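# Seat banded ring green-up on the lone board peg

## Task

Lower the banded ring, with its green face upward, fully onto the single free-standing peg on the wooden board; at the end no hand may touch the ring, and the board must rest flat with half or more of its area on the cloth.

## Robot and tools

Robot: two arms, left_arm and right_arm, each ending in an identical five-finger right hand (so the hands are not mirrored). Left_arm base sits near (-0.004, +0.627, 0) m and right_arm base near (-0.090, -0.458, 0) m in the scene frame, both almost unrotated. Scene frame: origin at table height between the arms, +x out over the table, +y toward left_arm, +z up. Reported hand poses and velocities are in each arm's own base frame; fixed camera cam_high and the table use the scene frame. Readings can be off by a few cm.

Hand point: a spot 0.05 m in front of the palm and 0.15 m out from the wrist flange. Its +z runs along the straightened fingers, +y points out of the palm, +x runs across the palm away from the thumb. Straight fingertips extend 0.06-0.07 m past it along +z and lie 0.06 m behind it along -y. A wrist bracket on the little-finger side can collide; with fingers level the wrist may hang up to 0.13 m (palm down) or 0.25 m (palm up) below the point and reach the table first.

Row layout (28 numbers, all in [-1, 1], both arms always present): left dx, dy, dz, rx, ry, rz, then left little, ring, middle, index, thumb_bend, thumb_turn, force_limit, speed; then the same 14 for the right arm. dx..rz are an offset, not a pose: they count from that arm's current Hand target, along that Hand target's own axes; 1.0 equals 0.6 m of travel or 180 degrees, and rx, ry, rz form a single rotation vector. Sending six zeros re-requests the current Hand target (use it to close a gap when the point settled short). Finger values are absolute targets: -1 open/straight, +1 curled; thumb_bend -1 straight, +1 fully bent; thumb_turn -1 beside the palm, +1 opposite the fingers. force_limit maps -1..+1 to about 0..10 N fingertip stop force (0..15 N for the two thumb motors); speed rises from nearly 0 at -1 to full at +0.48 and above. No hand value means 'unchanged': to keep a hand as is, repeat the last eight numbers actually sent to it (or, if none yet, its hand_measured six plus hand_force_limit and hand_speed). With the thumb opposed, the hand can enclose objects roughly 0.035-0.065 m thick, or a handle down to 0.025 m. For a soft grip close at speed -0.94 or lower.

execute_actions(actions, cameras): a list of actions; each action is up to 15 rows, one per 1/30 s step, the last row held to fill 15 steps. Every row in an action counts from the pose at that action's start, and each new action starts from the updated Hand target, so repeating an offset keeps moving. Images return only for an empty actions list or when cameras are named (cam_high, cam_left_wrist, cam_right_wrist, or ["all"]).

move(target, speed, blend, stop_force, zero, blocking, cameras): drives each hand point in a straight line toward target, which is one 28-number row or up to 15 rows, all offsets from the same starting Hand targets (not chained). speed is m/s, 0.002-3.2, default 0.25 (turn rate up to twice that in rad/s), one value or one per target. blend, in m, rounds corners through a list; 0 stops at each. stop_force (4-120 N, both arms) ends an arm's path when its wrist sensor feels that much opposing push; go slowly with it, avoid it while rotating, and omit it when pulling away from a contact. zero (default true) re-zeroes the sensor first. blocking=false returns early and cannot combine with stop_force. Paths ignore obstacles and the other arm, last 0.5-10 s. The move: line reports the ending (done, off_target, moving, held, fault) and limits (paced = pose clipped, held = steps withheld). Keep paths away from an arm's own base.

wait(seconds 0-10): arms hold the last command. stop: brakes a running move. zoom_image(camera, region [x0,y0,x1,y1], at most 504x504 px) magnifies the latest image of that camera. show_instructions: shows the reference image. zero_wrist_force(arm): re-zeroes that wrist sensor. finished_scene(scene): ends the scene irreversibly.

Results: end_effector_position (m), quat_wxyz, velocities; Hand target (the last commanded pose after clipping, the base for next offsets); Joint positions and torques; Wrist force/torque in the end effector's axes plus a peak line; hand_measured, hand_stopped_by (moving, target, force, stalled, fault), hand_load_n (positive = finger pushed open; near 0 after a lost grip); motor temperatures, MOTOR HOT warnings. Commanded orientation is clipped to within 32 degrees of the current one each step.

Avoid: stiff arms fault (10 s stop) if pushed past a firm contact, at about 150 N net force or joint torque limits (wrist joints only about 29-31 N m, held weight included); hot motors (85 °C) lock an arm for 30-60 s; hitting the two arms together or closing one hand on the other's fingers; dropping or throwing the ring, knocking items off the table, tipping the board or dragging it off the cloth. Release only when the ring is still and seated, then back away.

Each tool is called after ">>>" as name(argument=value, ...) on one line, values as JSON.

Reference images:

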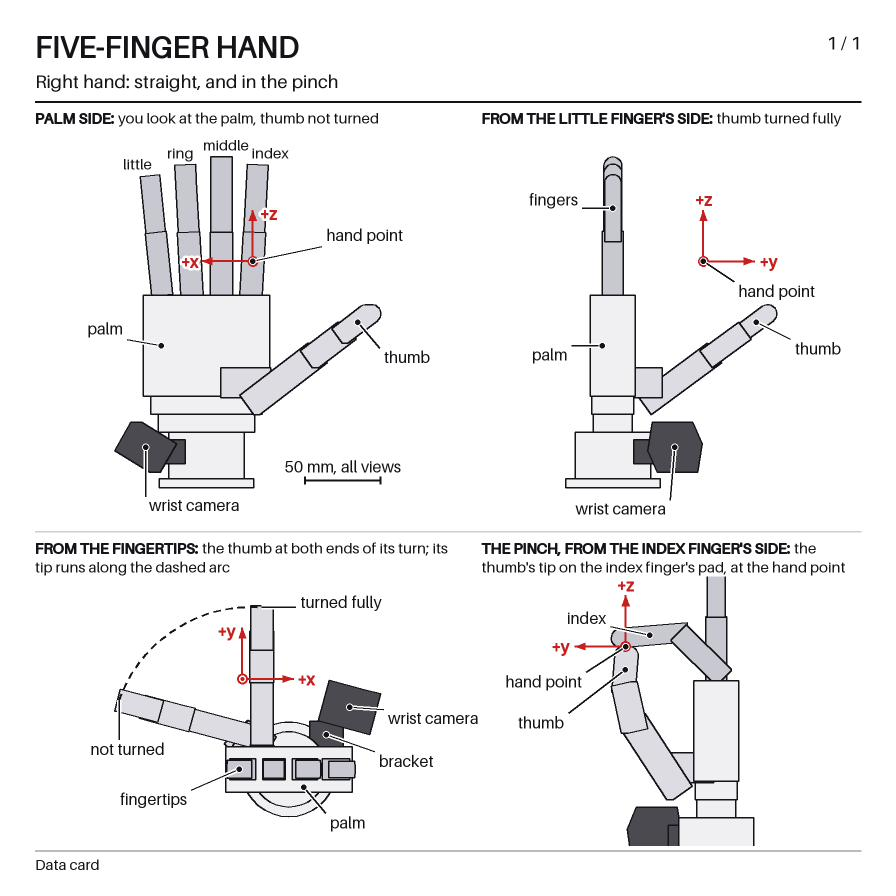

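## Session

>>> execute_actions(actions=[])

Scene clock: 0.00 s.
left_arm: end_effector_position=(+0.5555, -0.4040, +0.3429) hand_measured=(-1.000, -1.000, -1.000, -1.000, -1.000, -1.000) hand_load_n=(+0.0, +0.0, -0.5, +0.0, +0.0, +0.0) hand_stopped_by=(target, target, target, target, target, target) hand_force_limit=0.00 hand_speed=-0.80 end_effector_quat_wxyz=(-0.050, +0.985, +0.100, +0.133) | right_arm: end_effector_position=(+0.4198, -0.2117, +0.3557) hand_measured=(-1.000, -1.000, -1.000, -1.000, -1.000, -1.000) hand_load_n=(+0.0, +0.0, +0.0, +0.0, +0.0, +0.0) hand_stopped_by=(target, target, target, target, target, target) hand_force_limit=0.00 hand_speed=-0.80 end_effector_quat_wxyz=(-0.402, +0.003, +0.685, +0.608)
Joint positions: left_arm=[-0.918 -1.288 1.554 1.249 1.29 0.457] | right_arm=[-0.988 -0.933 1.951 2.186 1.568 -2.553]
Joint velocities: within noise
Joint torques (N m): no reading
Motor temperatures (°C): left_arm=[34 39 29 36 41 43] | right_arm=[42 32 44 33 44 41]
Wrist force (N): no reading
Wrist torque (N m): no reading
Wrist force, peak (N): no reading
Hand target: left_arm +0.5555, -0.4040, +0.3429; -0.050, +0.985, +0.100, +0.133 | right_arm +0.4198, -0.2117, +0.3557; -0.402, +0.003, +0.685, +0.608

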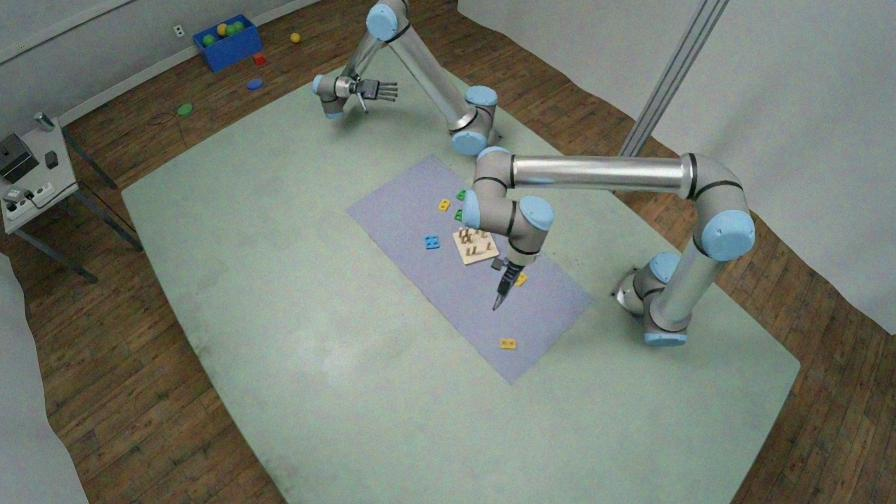

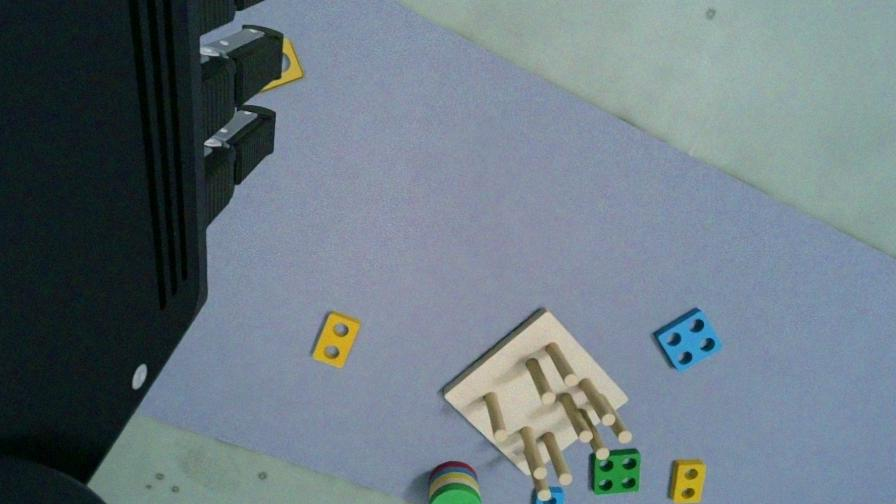

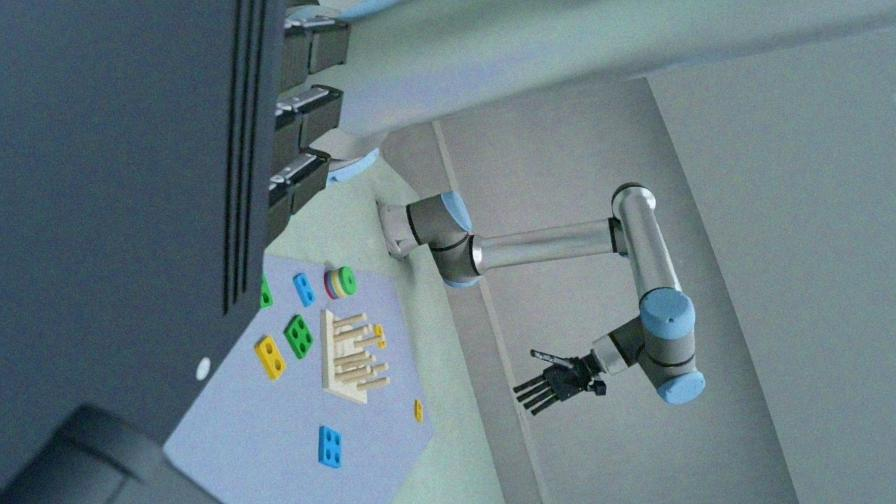

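>>> zoom_image(camera="cam_left_wrist", region=[400, 290, 740, 504])

>>> zoom_image(camera="cam_right_wrist", region=[240, 240, 450, 480])

>>> zoom_image(camera="cam_high", region=[340, 140, 600, 390])

Scaled by 1.482 from the camera's 896x504 image, which has a finer 1280x720 frame.

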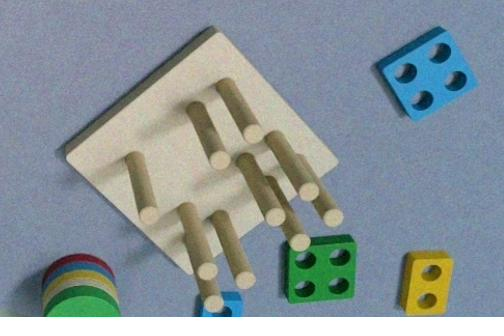

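Scaled by 2.100 from the camera's 896x504 image, which has a finer 1280x720 frame.

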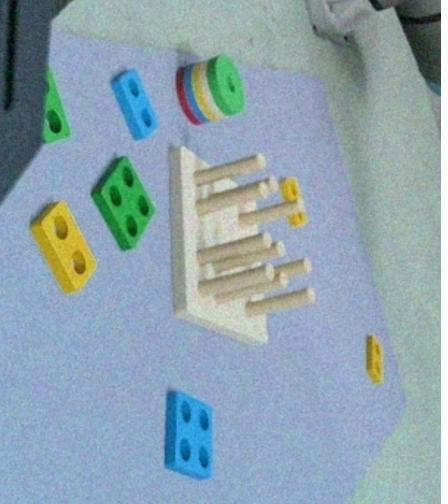

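Scaled by 1.938 from the camera's 896x504 image, which has a finer 1280x720 frame.

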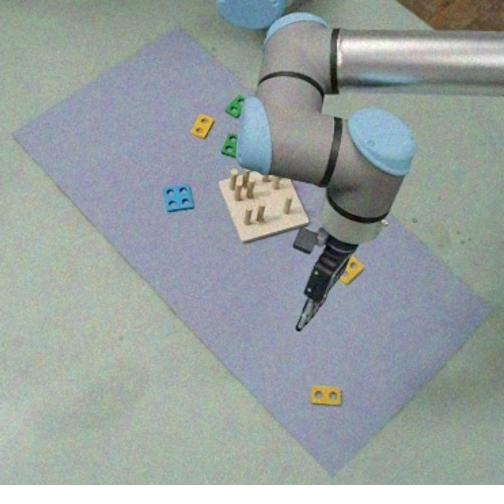

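>>> move(target=[-0.22,0.133,-0.05,-0.032,-0.085,0.064,-1,-1,-1,-1,-1,-1,0,-0.8,0,0,0,0,0,0,-1,-1,-1,-1,-1,-1,0,-0.8], cameras=["all"])

Scene clock: 153.77 s.
left_arm: end_effector_position=(+0.4402, -0.5099, +0.3299) hand_measured=(-1.000, -1.000, -1.000, -1.000, -1.000, -1.000) hand_load_n=(+0.0, +0.0, +0.0, +0.0, +0.0, +0.0) hand_stopped_by=(target, target, target, target, target, target) hand_force_limit=0.00 hand_speed=-0.80 end_effector_quat_wxyz=(+0.000, +1.000, +0.000, +0.000) | right_arm: end_effector_position=(+0.4198, -0.2117, +0.3557) hand_measured=(-1.000, -1.000, -1.000, -1.000, -1.000, -1.000) hand_load_n=(+0.0, +0.0, +0.0, +0.0, +0.0, +0.0) hand_stopped_by=(target, target, target, target, target, target) hand_force_limit=0.00 hand_speed=-0.80 end_effector_quat_wxyz=(-0.402, +0.003, +0.685, +0.608)
Joint positions: left_arm=[-1.033 -1.239 1.528 1.282 1.57 0.536] | right_arm=[-0.988 -0.933 1.951 2.186 1.568 -2.553]
Joint torques (N m): left_arm=[-4.78 -73.51 -25.26 0.94 2.02 0.91] | right_arm=[1.64 -66.19 -19.08 1.81 0.4 -0.01]
Wrist force (N): left_arm=[-0.4 0.4 0.2] | right_arm=[0.0 0.1 -0.3]
Wrist torque (N m): left_arm=[0.06 0.01 -0.21] | right_arm=[0.03 -0.01 0.01]
Wrist force, peak (N): left_arm=[2.5 -1.6 0.0] | right_arm=[-0.5 0.0 -0.4]
Hand target: left_arm +0.4402, -0.5099, +0.3299; +0.000, +1.000, +0.000, +0.000 | right_arm +0.4198, -0.2117, +0.3557; -0.402, +0.003, +0.685, +0.608
Off the commanded pose: left_arm 0.000 m, 0 deg | right_arm 0.000 m, 0 deg.
move: done

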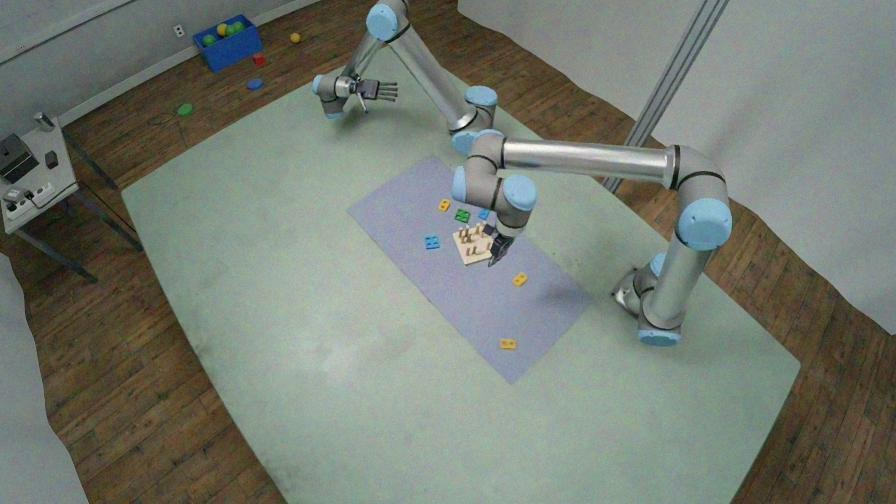

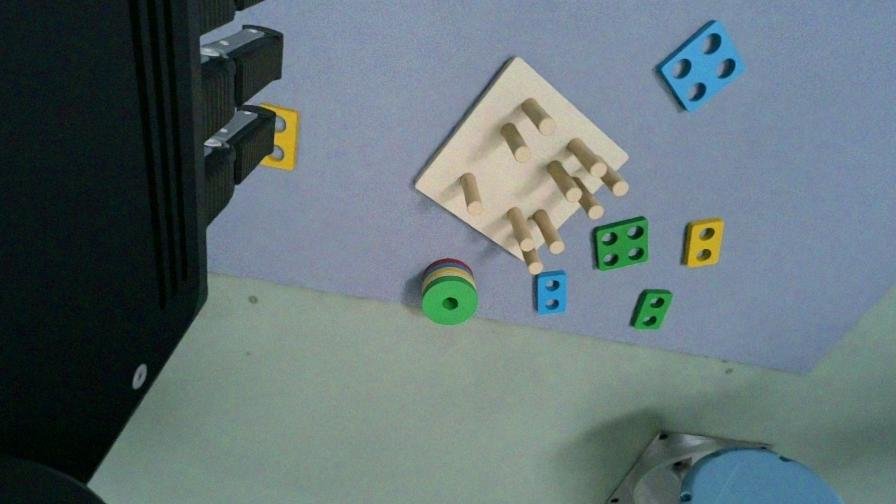

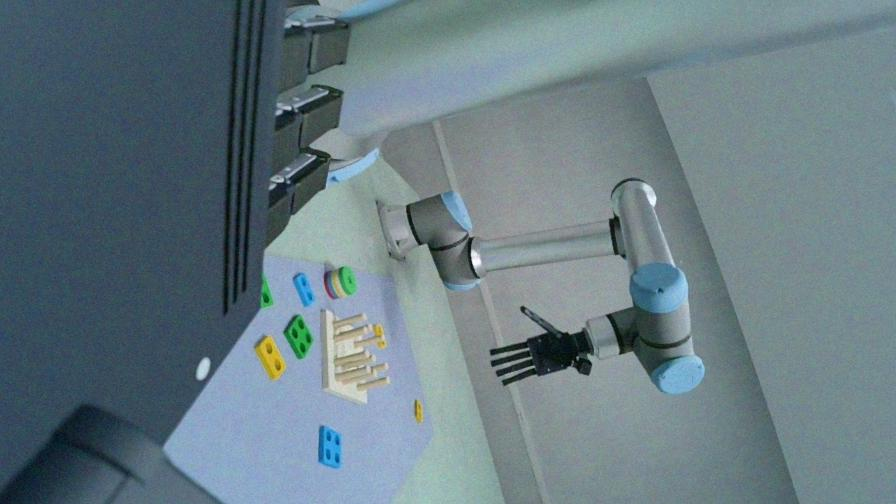

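>>> zoom_image(camera="cam_left_wrist", region=[400, 40, 680, 340])

Scaled by 1.680 from the camera's 896x504 image, which has a finer 1280x720 frame.

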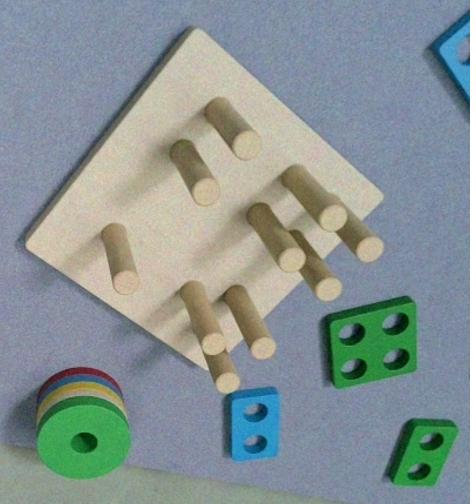

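>>> move(target=[-0.1667,0,0,0,0,0,-1,-1,-1,-1,-1,-1,0,-0.8,0,0,0,0,0,0,-1,-1,-1,-1,-1,-1,0,-0.8], cameras=["cam_left_wrist"])

>>> zoom_image(camera="cam_left_wrist", region=[400, 0, 680, 240])

>>> move(target=[0,0,0.1667,0,0,0,-1,-1,-1,-1,-1,-1,0,-0.8,0,0,0,0,0,0,-1,-1,-1,-1,-1,-1,0,-0.8], cameras=["cam_left_wrist"])

>>> zoom_image(camera="cam_left_wrist", region=[400, 0, 680, 240])

Scene clock: 226.77 s.
left_arm: end_effector_position=(+0.3402, -0.5100, +0.3298) hand_measured=(-1.000, -1.000, -1.000, -1.000, -1.000, -1.000) hand_load_n=(-0.5, +0.0, +0.0, +0.0, +0.0, +0.0) hand_stopped_by=(target, target, target, target, target, target) hand_force_limit=0.00 hand_speed=-0.80 end_effector_quat_wxyz=(+0.000, +1.000, +0.000, +0.000) | right_arm: end_effector_position=(+0.4198, -0.2117, +0.3557) hand_measured=(-1.000, -1.000, -1.000, -1.000, -1.000, -1.000) hand_load_n=(+0.0, +0.0, +0.0, +0.0, +0.0, +0.0) hand_stopped_by=(target, target, target, target, target, target) hand_force_limit=0.00 hand_speed=-0.80 end_effector_quat_wxyz=(-0.402, +0.003, +0.685, +0.608)
Joint positions: left_arm=[-1.185 -1.35 1.673 1.248 1.57 0.385] | right_arm=[-0.988 -0.933 1.951 2.186 1.568 -2.553]
Joint torques (N m): left_arm=[-12.56 -60.94 -38.75 7.29 -1.49 -0.88] | right_arm=[0.76 -65.43 -19.24 1.78 0.49 0.01]
Wrist force (N): left_arm=[-0.6 0.8 -0.5] | right_arm=[0.0 -0.2 0.0]
Wrist torque (N m): left_arm=[0.15 0.03 -0.03] | right_arm=[-0.03 0.00 -0.01]
Wrist force, peak (N): left_arm=[-2.9 0.3 -0.1] | right_arm=[-0.3 0.0 -0.5]
Hand target: left_arm +0.3401, -0.5100, +0.3298; +0.000, +1.000, +0.000, +0.000 | right_arm +0.4198, -0.2117, +0.3557; -0.402, +0.003, +0.685, +0.608
Off the commanded pose: left_arm 0.000 m, 0 deg | right_arm 0.000 m, 0 deg.
move: done
Images, in order (width x height): cam_left_wrist 896x504.

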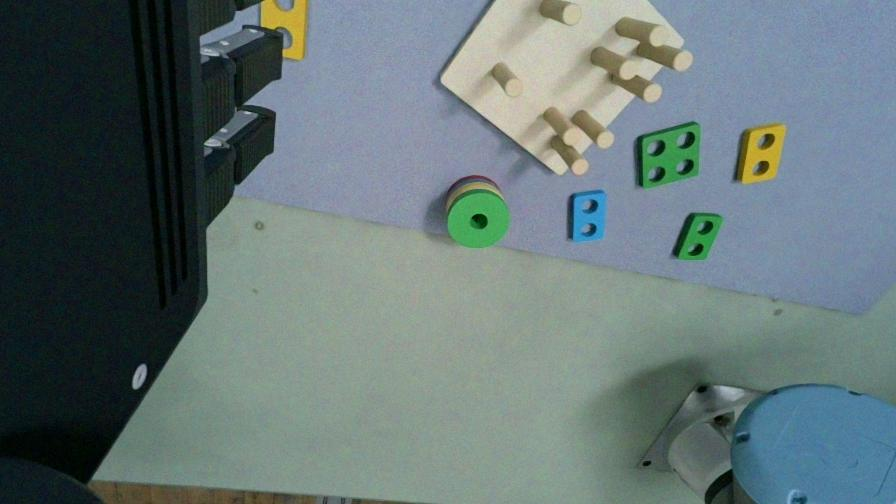

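Scaled by 1.800 from the camera's 896x504 image, which has a finer 1280x720 frame.

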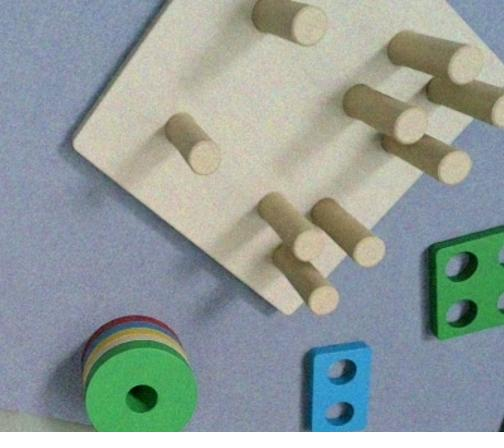

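Scene clock: 227.67 s.
left_arm: end_effector_position=(+0.3402, -0.5098, +0.2299) hand_measured=(-1.000, -1.000, -1.000, -1.000, -1.000, -1.000) hand_load_n=(+0.0, +0.0, +0.0, +0.0, +0.0, +0.0) hand_stopped_by=(target, target, target, target, target, target) hand_force_limit=0.00 hand_speed=-0.80 end_effector_quat_wxyz=(+0.000, +1.000, +0.000, +0.000) | right_arm: end_effector_position=(+0.4198, -0.2117, +0.3557) hand_measured=(-1.000, -1.000, -1.000, -1.000, -1.000, -1.000) hand_load_n=(+0.0, +0.0, +0.0, +0.0, +0.0, +0.5) hand_stopped_by=(target, target, target, target, target, target) hand_force_limit=0.00 hand_speed=-0.80 end_effector_quat_wxyz=(-0.402, +0.003, +0.685, +0.608)
Joint positions: left_arm=[-1.185 -1.284 1.779 1.077 1.57 0.385] | right_arm=[-0.988 -0.933 1.951 2.186 1.568 -2.553]
Joint torques (N m): left_arm=[5.25 -52.41 -38.73 1.03 -1.06 0.89] | right_arm=[3.78 -65.18 -18.62 2.08 0.11 0.04]
Wrist force (N): left_arm=[-0.8 0.9 0.0] | right_arm=[0.0 0.0 0.1]
Wrist torque (N m): left_arm=[0.13 0.07 -0.07] | right_arm=[-0.01 0.00 0.00]
Wrist force, peak (N): left_arm=[-0.6 0.9 -2.4] | right_arm=[-0.2 -0.2 -0.4]
Hand target: left_arm +0.3402, -0.5099, +0.2298; +0.000, +1.000, +0.000, +0.000 | right_arm +0.4198, -0.2117, +0.3557; -0.402, +0.003, +0.685, +0.608
Off the commanded pose: left_arm 0.000 m, 0 deg | right_arm 0.000 m, 0 deg.
move: done
Images, in order (width x height): cam_left_wrist 896x504.

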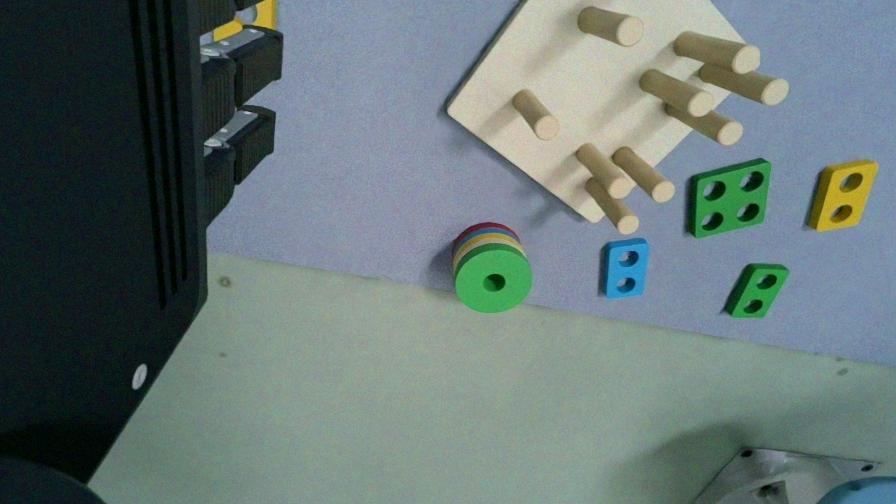

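Scaled by 1.800 from the camera's 896x504 image, which has a finer 1280x720 frame.

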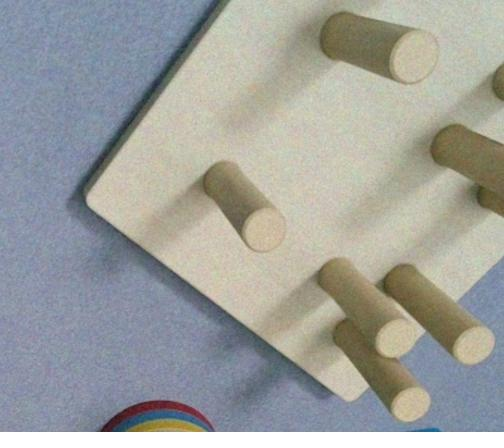

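>>> zoom_image(camera="cam_left_wrist", region=[0, 0, 400, 300])

Scaled by 1.260 from the camera's 896x504 image, which has a finer 1280x720 frame.

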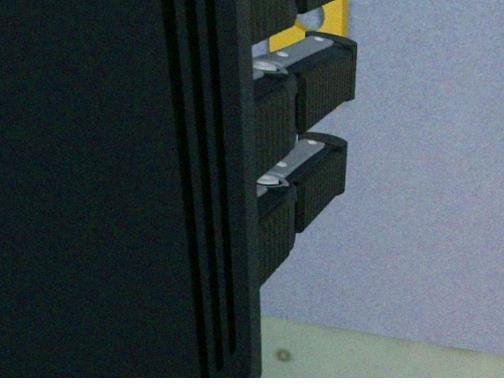

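>>> move(target=[-0.2047,0.148,0.083,0.2902,0.0643,0.1287,-1,-1,-0.5,-0.5,-1,1,0,0,0,0,0,0,0,0,-1,-1,-1,-1,-1,-1,0,-0.8], cameras=["all"])

Scene clock: 410.73 s.
left_arm: end_effector_position=(+0.2175, -0.5988, +0.1799) hand_measured=(-1.000, -1.000, -0.500, -0.500, -1.000, +1.000) hand_load_n=(+0.0, +0.0, +0.0, +0.0, +0.0, +0.0) hand_stopped_by=(target, target, target, target, target, target) hand_force_limit=0.00 hand_speed=0.00 end_effector_quat_wxyz=(-0.437, +0.873, -0.193, +0.097) | right_arm: end_effector_position=(+0.4198, -0.2117, +0.3557) hand_measured=(-1.000, -1.000, -1.000, -1.000, -1.000, -1.000) hand_load_n=(+0.0, +0.0, +0.0, +0.0, +0.0, +0.0) hand_stopped_by=(target, target, target, target, target, target) hand_force_limit=0.00 hand_speed=-0.80 end_effector_quat_wxyz=(-0.402, +0.003, +0.685, +0.608)
Joint positions: left_arm=[-1.576 -0.865 1.527 1.79 1.23 0.269] | right_arm=[-0.988 -0.933 1.951 2.186 1.568 -2.553]
Joint torques (N m): left_arm=[-4.63 -73.13 -17.19 6.04 1.03 0.85] | right_arm=[2.04 -62.79 -19.27 1.89 0.39 -0.6]
Wrist force (N): left_arm=[-0.2 -2.0 1.1] | right_arm=[-0.2 -0.2 -0.2]
Wrist torque (N m): left_arm=[-0.08 -0.06 0.09] | right_arm=[-0.02 0.02 -0.02]
Wrist force, peak (N): left_arm=[0.1 -2.5 0.9] | right_arm=[-0.4 -0.4 -0.1]
Hand target: left_arm +0.2175, -0.5988, +0.1799; -0.437, +0.873, -0.193, +0.097 | right_arm +0.4198, -0.2117, +0.3557; -0.402, +0.003, +0.685, +0.608
Off the commanded pose: left_arm 0.000 m, 0 deg | right_arm 0.000 m, 0 deg.
move: done

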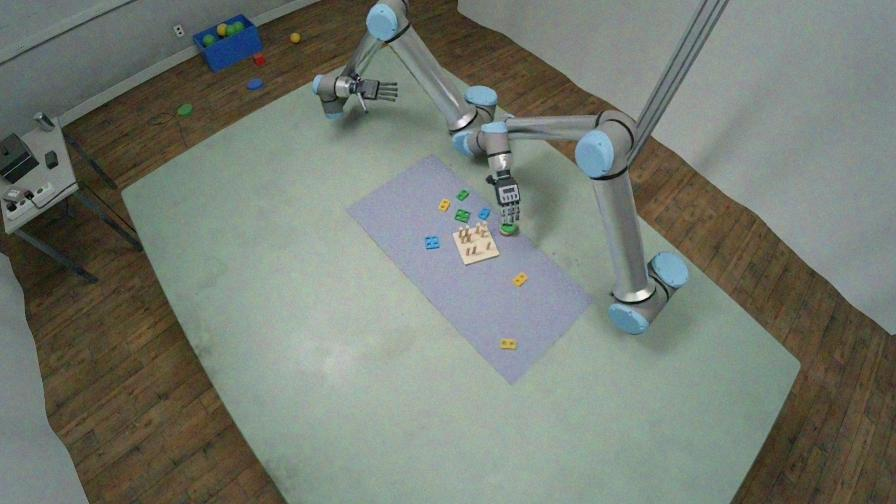

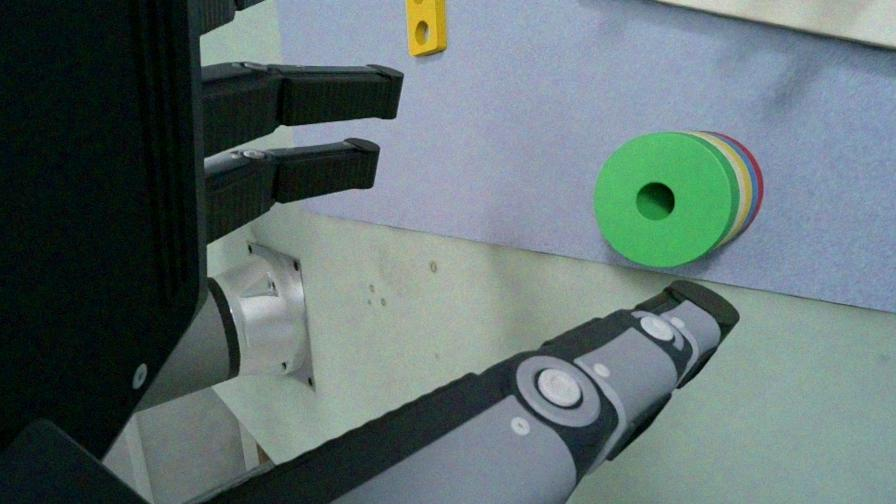

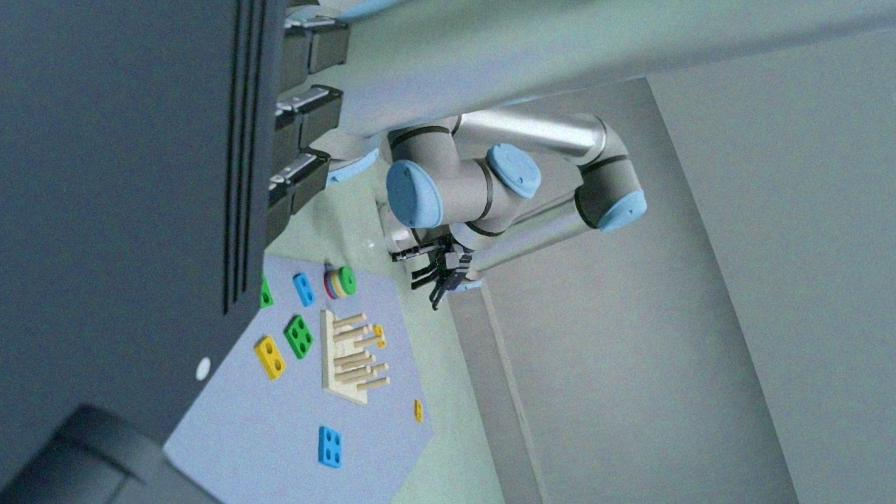

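>>> zoom_image(camera="cam_right_wrist", region=[290, 190, 530, 350])

Scaled by 2.100 from the camera's 896x504 image, which has a finer 1280x720 frame.

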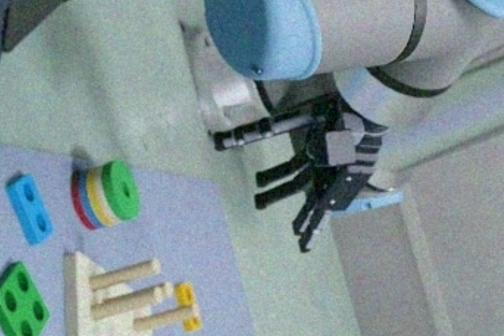

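>>> move(target=[0,0.09,0.0467,0,0,0,-1,-1,-0.5,-0.5,-1,1,0,0,0,0,0,0,0,0,-1,-1,-1,-1,-1,-1,0,-0.8], cameras=["cam_left_wrist","cam_right_wrist"])

>>> zoom_image(camera="cam_right_wrist", region=[290, 190, 530, 350])

Scene clock: 539.90 s.
left_arm: end_effector_position=(+0.2154, -0.6027, +0.1507) hand_measured=(-1.000, -1.000, -0.500, -0.500, -1.000, +1.000) hand_load_n=(+0.0, +0.0, +0.0, +0.0, +0.0, +0.0) hand_stopped_by=(target, target, target, target, target, target) hand_force_limit=0.00 hand_speed=0.00 end_effector_quat_wxyz=(-0.437, +0.873, -0.193, +0.097) | right_arm: end_effector_position=(+0.4198, -0.2117, +0.3557) hand_measured=(-1.000, -1.000, -1.000, -1.000, -1.000, -1.000) hand_load_n=(+0.0, +0.0, +0.0, +0.0, +0.0, +0.0) hand_stopped_by=(target, target, target, target, target, target) hand_force_limit=0.00 hand_speed=-0.80 end_effector_quat_wxyz=(-0.402, +0.003, +0.685, +0.608)
Joint positions: left_arm=[-1.578 -0.83 1.527 1.757 1.232 0.267] | right_arm=[-0.988 -0.933 1.951 2.186 1.568 -2.553]
Joint torques (N m): left_arm=[4.27 -96.29 -30.86 7.17 -1.03 -1.23] | right_arm=[3.06 -65 -18.87 1.54 0.3 -0.26]
Wrist force (N): left_arm=[-0.5 -2.0 1.2] | right_arm=[0.0 0.1 -0.3]
Wrist torque (N m): left_arm=[-0.06 -0.04 0.08] | right_arm=[0.03 0.02 0.00]
Wrist force, peak (N): left_arm=[-1.8 6.9 8.2] | right_arm=[-0.2 -0.4 -0.6]
Hand target: left_arm +0.2154, -0.6027, +0.1507; -0.437, +0.873, -0.193, +0.097 (not the last commanded pose) | right_arm +0.4198, -0.2117, +0.3557; -0.402, +0.003, +0.685, +0.608
Off the commanded pose: left_arm 0.031 m, 0 deg | right_arm 0.000 m, 0 deg.
move: held (left_arm; a check stopped the path); limits=held
pose unreachable (left arm): on one or more control steps of this call, first in action 0 (counted from 0), this arm could not follow its commanded pose, so it was not sent that pose on those steps. It may still have moved: this result reports where it is.
cause: moving toward the commanded pose would bring a part of the arm too close to another arm (a part of this arm just beyond joint 4 (wrist 1) and a part of the right arm just beyond its joint 2 (shoulder lift), at the place that arm is still heading or pushing toward).
Images, in order (width x height): cam_left_wrist 896x504, cam_right_wrist 896x504.

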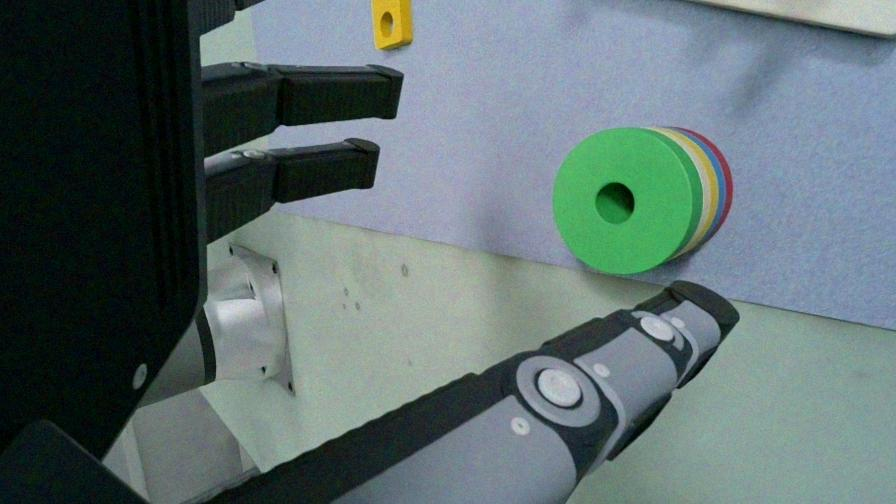

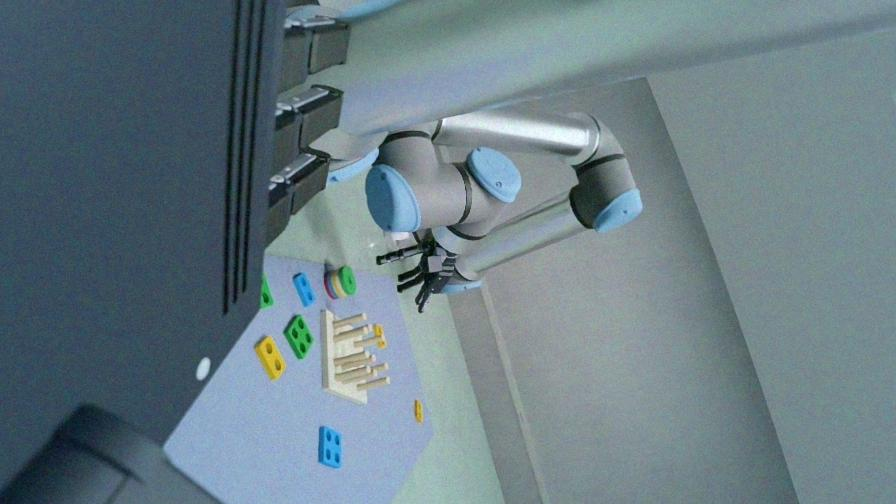

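Scaled by 2.100 from the camera's 896x504 image, which has a finer 1280x720 frame.

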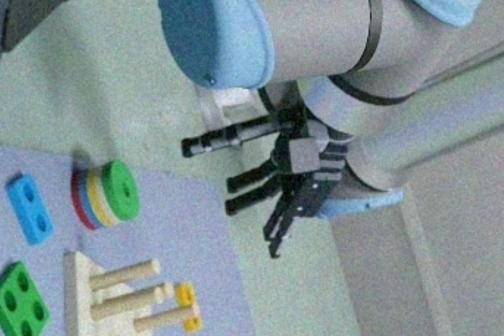

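>>> move(target=[[0,-0.1067,-0.08,0,0,0,-1,-1,-0.5,-0.5,-1,1,0,0,0,0,0,0,0,0,-1,-1,-1,-1,-1,-1,0,-0.8],[0.0218,-0.0598,-0.059,0,-0.6,-0.45,-1,-1,-0.5,-0.5,-1,1,0,0,0,0,0,0,0,0,-1,-1,-1,-1,-1,-1,0,-0.8]], cameras=["all"], speed=0.4)

Scene clock: 629.77 s.
left_arm: end_effector_position=(+0.2243, -0.6143, +0.2006) hand_measured=(-1.000, -1.000, -0.500, -0.500, -1.000, +1.000) hand_load_n=(+0.0, +0.0, +0.0, +0.0, +0.0, +0.0) hand_stopped_by=(target, target, target, target, target, target) hand_force_limit=0.00 hand_speed=0.00 end_effector_quat_wxyz=(-0.257, +0.513, +0.733, -0.366) | right_arm: end_effector_position=(+0.4198, -0.2117, +0.3557) hand_measured=(-1.000, -1.000, -1.000, -1.000, -1.000, -1.000) hand_load_n=(+0.0, +0.0, +0.5, +0.0, +0.0, +0.0) hand_stopped_by=(target, target, target, target, target, target) hand_force_limit=0.00 hand_speed=-0.80 end_effector_quat_wxyz=(-0.402, +0.003, +0.685, +0.608)
Joint positions: left_arm=[-1.215 -1.111 1.709 0.981 2.497 -1.562] | right_arm=[-0.988 -0.933 1.951 2.186 1.568 -2.553]
Joint torques (N m): left_arm=[5.1 -69.27 -45.96 0.79 4.37 -1.21] | right_arm=[2.51 -65.42 -18.6 1.44 0.1 0.08]
Motor temperatures (°C): left_arm=[34 38 29 36 40 41] | right_arm=[41 32 39 33 42 40]
Wrist force (N): left_arm=[-0.3 -1.5 1.1] | right_arm=[0.0 -0.1 -0.1]
Wrist torque (N m): left_arm=[-0.03 -0.04 0.00] | right_arm=[0.00 -0.01 0.00]
Wrist force, peak (N): left_arm=[-0.1 -3.4 0.2] | right_arm=[-0.5 -0.2 -0.4]
Hand target: left_arm +0.2244, -0.6144, +0.2007; -0.256, +0.513, +0.733, -0.366 | right_arm +0.4198, -0.2117, +0.3557; -0.402, +0.003, +0.685, +0.608
Off the commanded pose: left_arm 0.000 m, 0 deg | right_arm 0.000 m, 0 deg.
move: done

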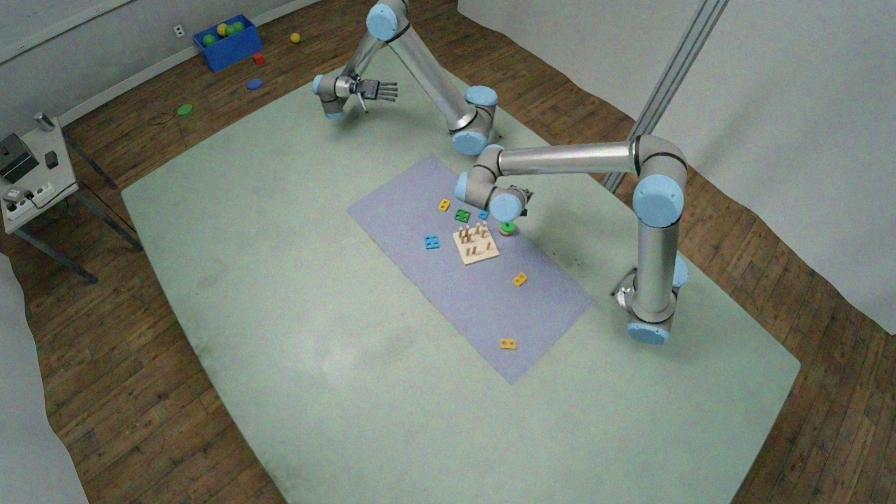

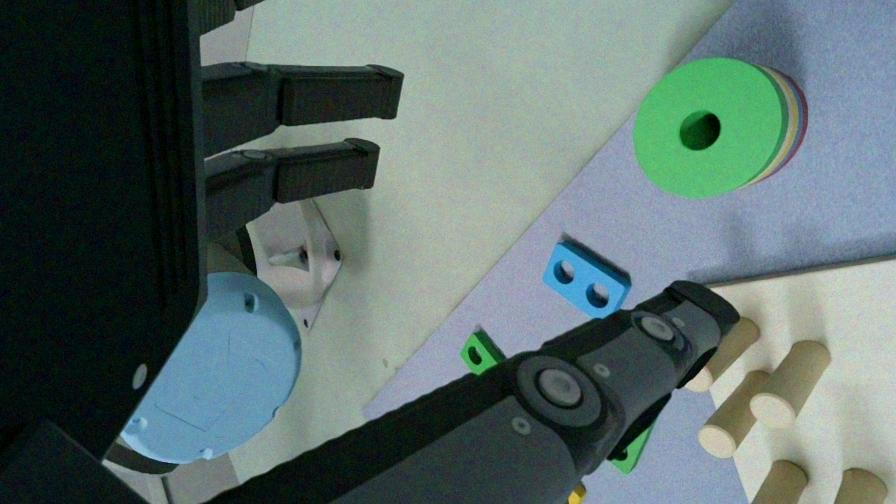

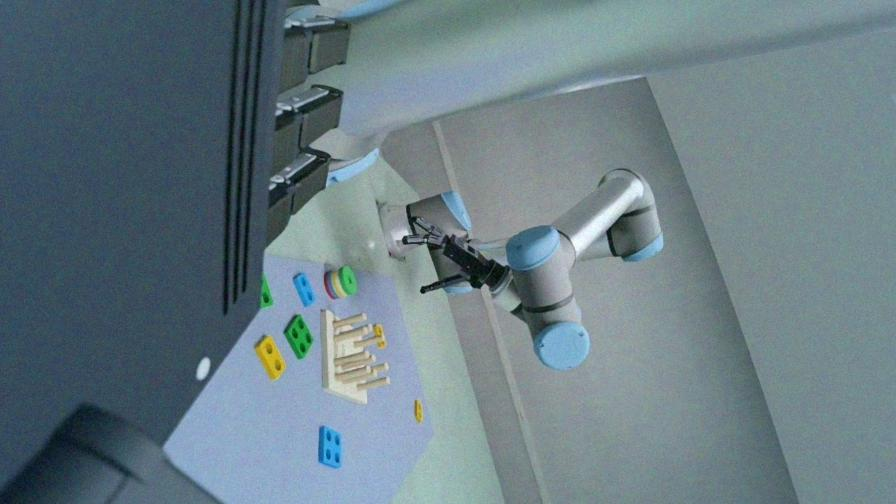

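>>> move(target=[0.0417,0.08,0.06,0,0,0,-1,-1,-0.5,-0.5,-1,1,0,0,0,0,0,0,0,0,-1,-1,-1,-1,-1,-1,0,-0.8], cameras=["cam_left_wrist","cam_right_wrist"])

>>> zoom_image(camera="cam_right_wrist", region=[290, 190, 530, 350])

Scene clock: 682.23 s.
left_arm: end_effector_position=(+0.2159, -0.5908, +0.1406) hand_measured=(-1.000, -1.000, -0.500, -0.500, -1.000, +1.000) hand_load_n=(+0.0, +0.0, +0.0, +0.0, +0.0, +0.0) hand_stopped_by=(target, target, target, target, target, target) hand_force_limit=0.00 hand_speed=0.00 end_effector_quat_wxyz=(-0.256, +0.513, +0.733, -0.366) | right_arm: end_effector_position=(+0.4198, -0.2117, +0.3557) hand_measured=(-1.000, -1.000, -1.000, -1.000, -1.000, -1.000) hand_load_n=(+0.0, +0.0, +0.0, +0.0, +0.0, +0.0) hand_stopped_by=(target, target, target, target, target, target) hand_force_limit=0.00 hand_speed=-0.80 end_effector_quat_wxyz=(-0.402, +0.003, +0.685, +0.608)
Joint positions: left_arm=[-1.215 -1.083 1.796 0.866 2.497 -1.561] | right_arm=[-0.988 -0.933 1.951 2.186 1.568 -2.553]
Joint torques (N m): left_arm=[0.34 -76.25 -37.03 4.9 3.62 -0.03] | right_arm=[1.72 -65.88 -18.63 1.67 0.35 -0.05]
Wrist force (N): left_arm=[0.0 -2.1 0.7] | right_arm=[0.1 0.1 -0.2]
Wrist torque (N m): left_arm=[-0.05 -0.05 0.00] | right_arm=[0.02 0.00 0.01]
Wrist force, peak (N): left_arm=[-0.8 -3.1 -0.1] | right_arm=[-0.5 -0.1 -0.4]
Hand target: left_arm +0.2158, -0.5909, +0.1407; -0.256, +0.513, +0.733, -0.366 | right_arm +0.4198, -0.2117, +0.3557; -0.402, +0.003, +0.685, +0.608
Off the commanded pose: left_arm 0.000 m, 0 deg | right_arm 0.000 m, 0 deg.
move: done
Images, in order (width x height): cam_left_wrist 896x504, cam_right_wrist 896x504.

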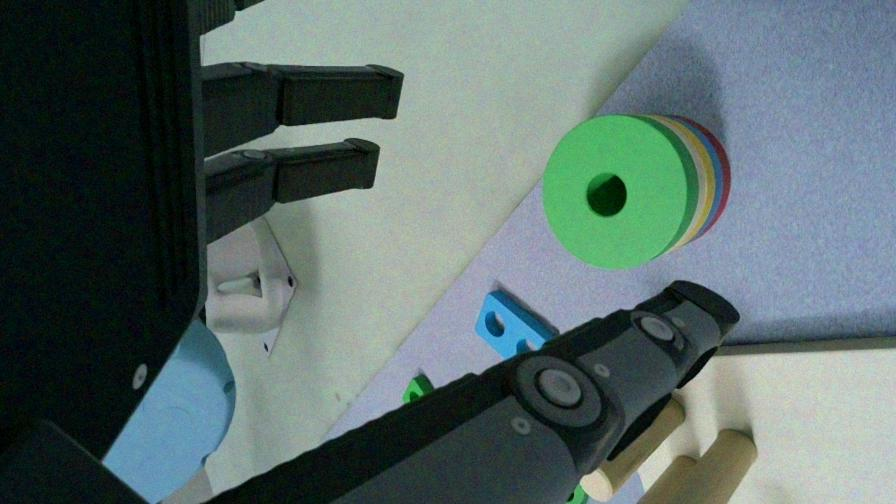

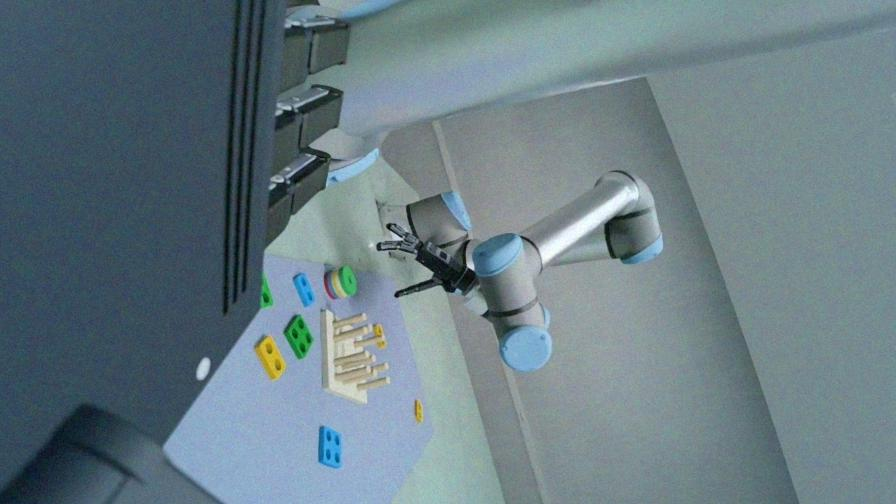

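Scaled by 2.100 from the camera's 896x504 image, which has a finer 1280x720 frame.

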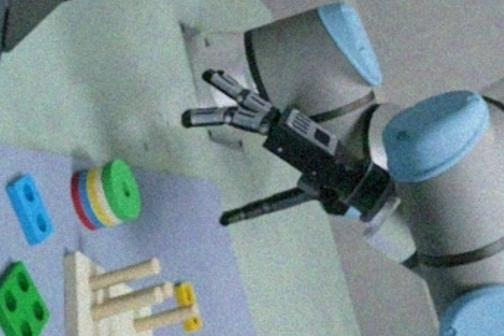

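>>> move(target=[0,0.0803,0.0457,0,0,0,-1,-1,-0.5,-0.5,-0.8,1,0,0,0,0,0,0,0,0,-1,-1,-1,-1,-1,-1,0,-0.8], cameras=["cam_left_wrist","cam_right_wrist"], speed=0.15)

>>> zoom_image(camera="cam_right_wrist", region=[290, 190, 530, 350])

Scene clock: 700.97 s.
left_arm: end_effector_position=(+0.2224, -0.5883, +0.0856) hand_measured=(-1.000, -1.000, -0.500, -0.500, -0.800, +1.000) hand_load_n=(+0.0, -0.5, +0.0, +0.0, +0.5, +0.0) hand_stopped_by=(target, target, target, target, target, target) hand_force_limit=0.00 hand_speed=0.00 end_effector_quat_wxyz=(-0.256, +0.513, +0.733, -0.366) | right_arm: end_effector_position=(+0.4198, -0.2117, +0.3557) hand_measured=(-1.000, -1.000, -1.000, -1.000, -1.000, -1.000) hand_load_n=(+0.0, +0.0, +0.0, +0.0, +0.0, +0.0) hand_stopped_by=(target, target, target, target, target, target) hand_force_limit=0.00 hand_speed=-0.80 end_effector_quat_wxyz=(-0.402, +0.003, +0.685, +0.608)
Joint positions: left_arm=[-1.203 -1.016 1.816 0.795 2.497 -1.542] | right_arm=[-0.988 -0.933 1.951 2.186 1.568 -2.553]
Joint torques (N m): left_arm=[-10.15 -82.63 -38.85 7.3 0.13 -1] | right_arm=[-0.72 -66.26 -18.92 1.7 0.42 -0.25]
Wrist force (N): left_arm=[-0.1 -1.7 0.9] | right_arm=[-0.1 -0.1 -0.1]
Wrist torque (N m): left_arm=[0.00 -0.05 -0.19] | right_arm=[-0.01 0.02 -0.02]
Wrist force, peak (N): left_arm=[-0.2 -3.2 0.2] | right_arm=[-0.2 -0.4 -0.6]
Hand target: left_arm +0.2224, -0.5884, +0.0857; -0.256, +0.513, +0.733, -0.366 | right_arm +0.4198, -0.2117, +0.3557; -0.402, +0.003, +0.685, +0.608
Off the commanded pose: left_arm 0.000 m, 0 deg | right_arm 0.000 m, 0 deg.
move: done
Images, in order (width x height): cam_left_wrist 896x504, cam_right_wrist 896x504.

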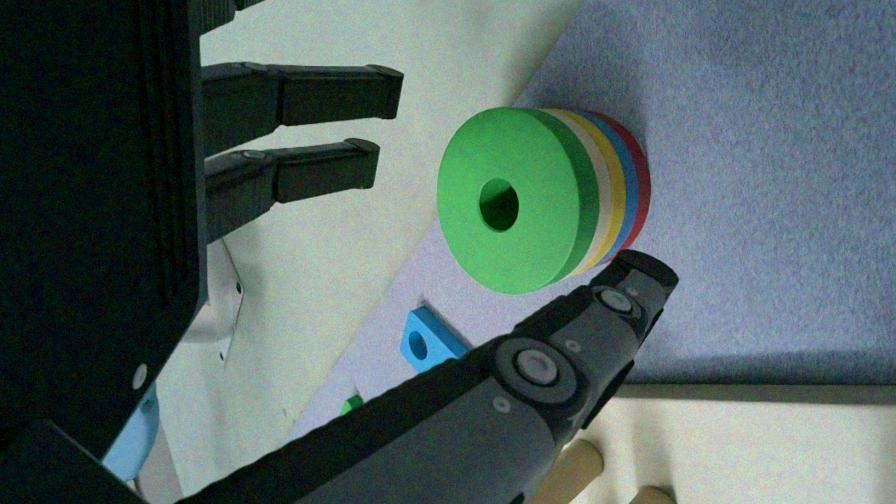

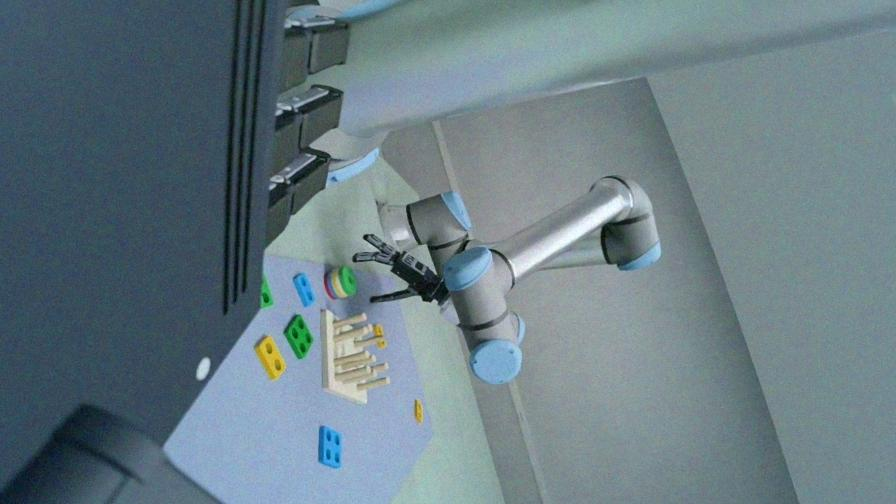

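Scaled by 2.100 from the camera's 896x504 image, which has a finer 1280x720 frame.

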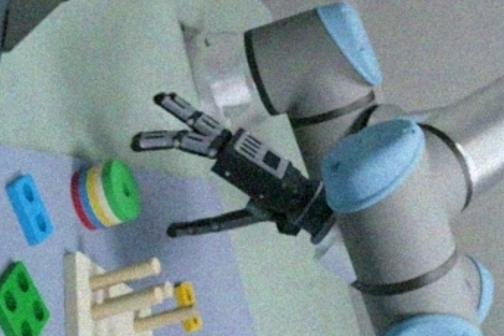

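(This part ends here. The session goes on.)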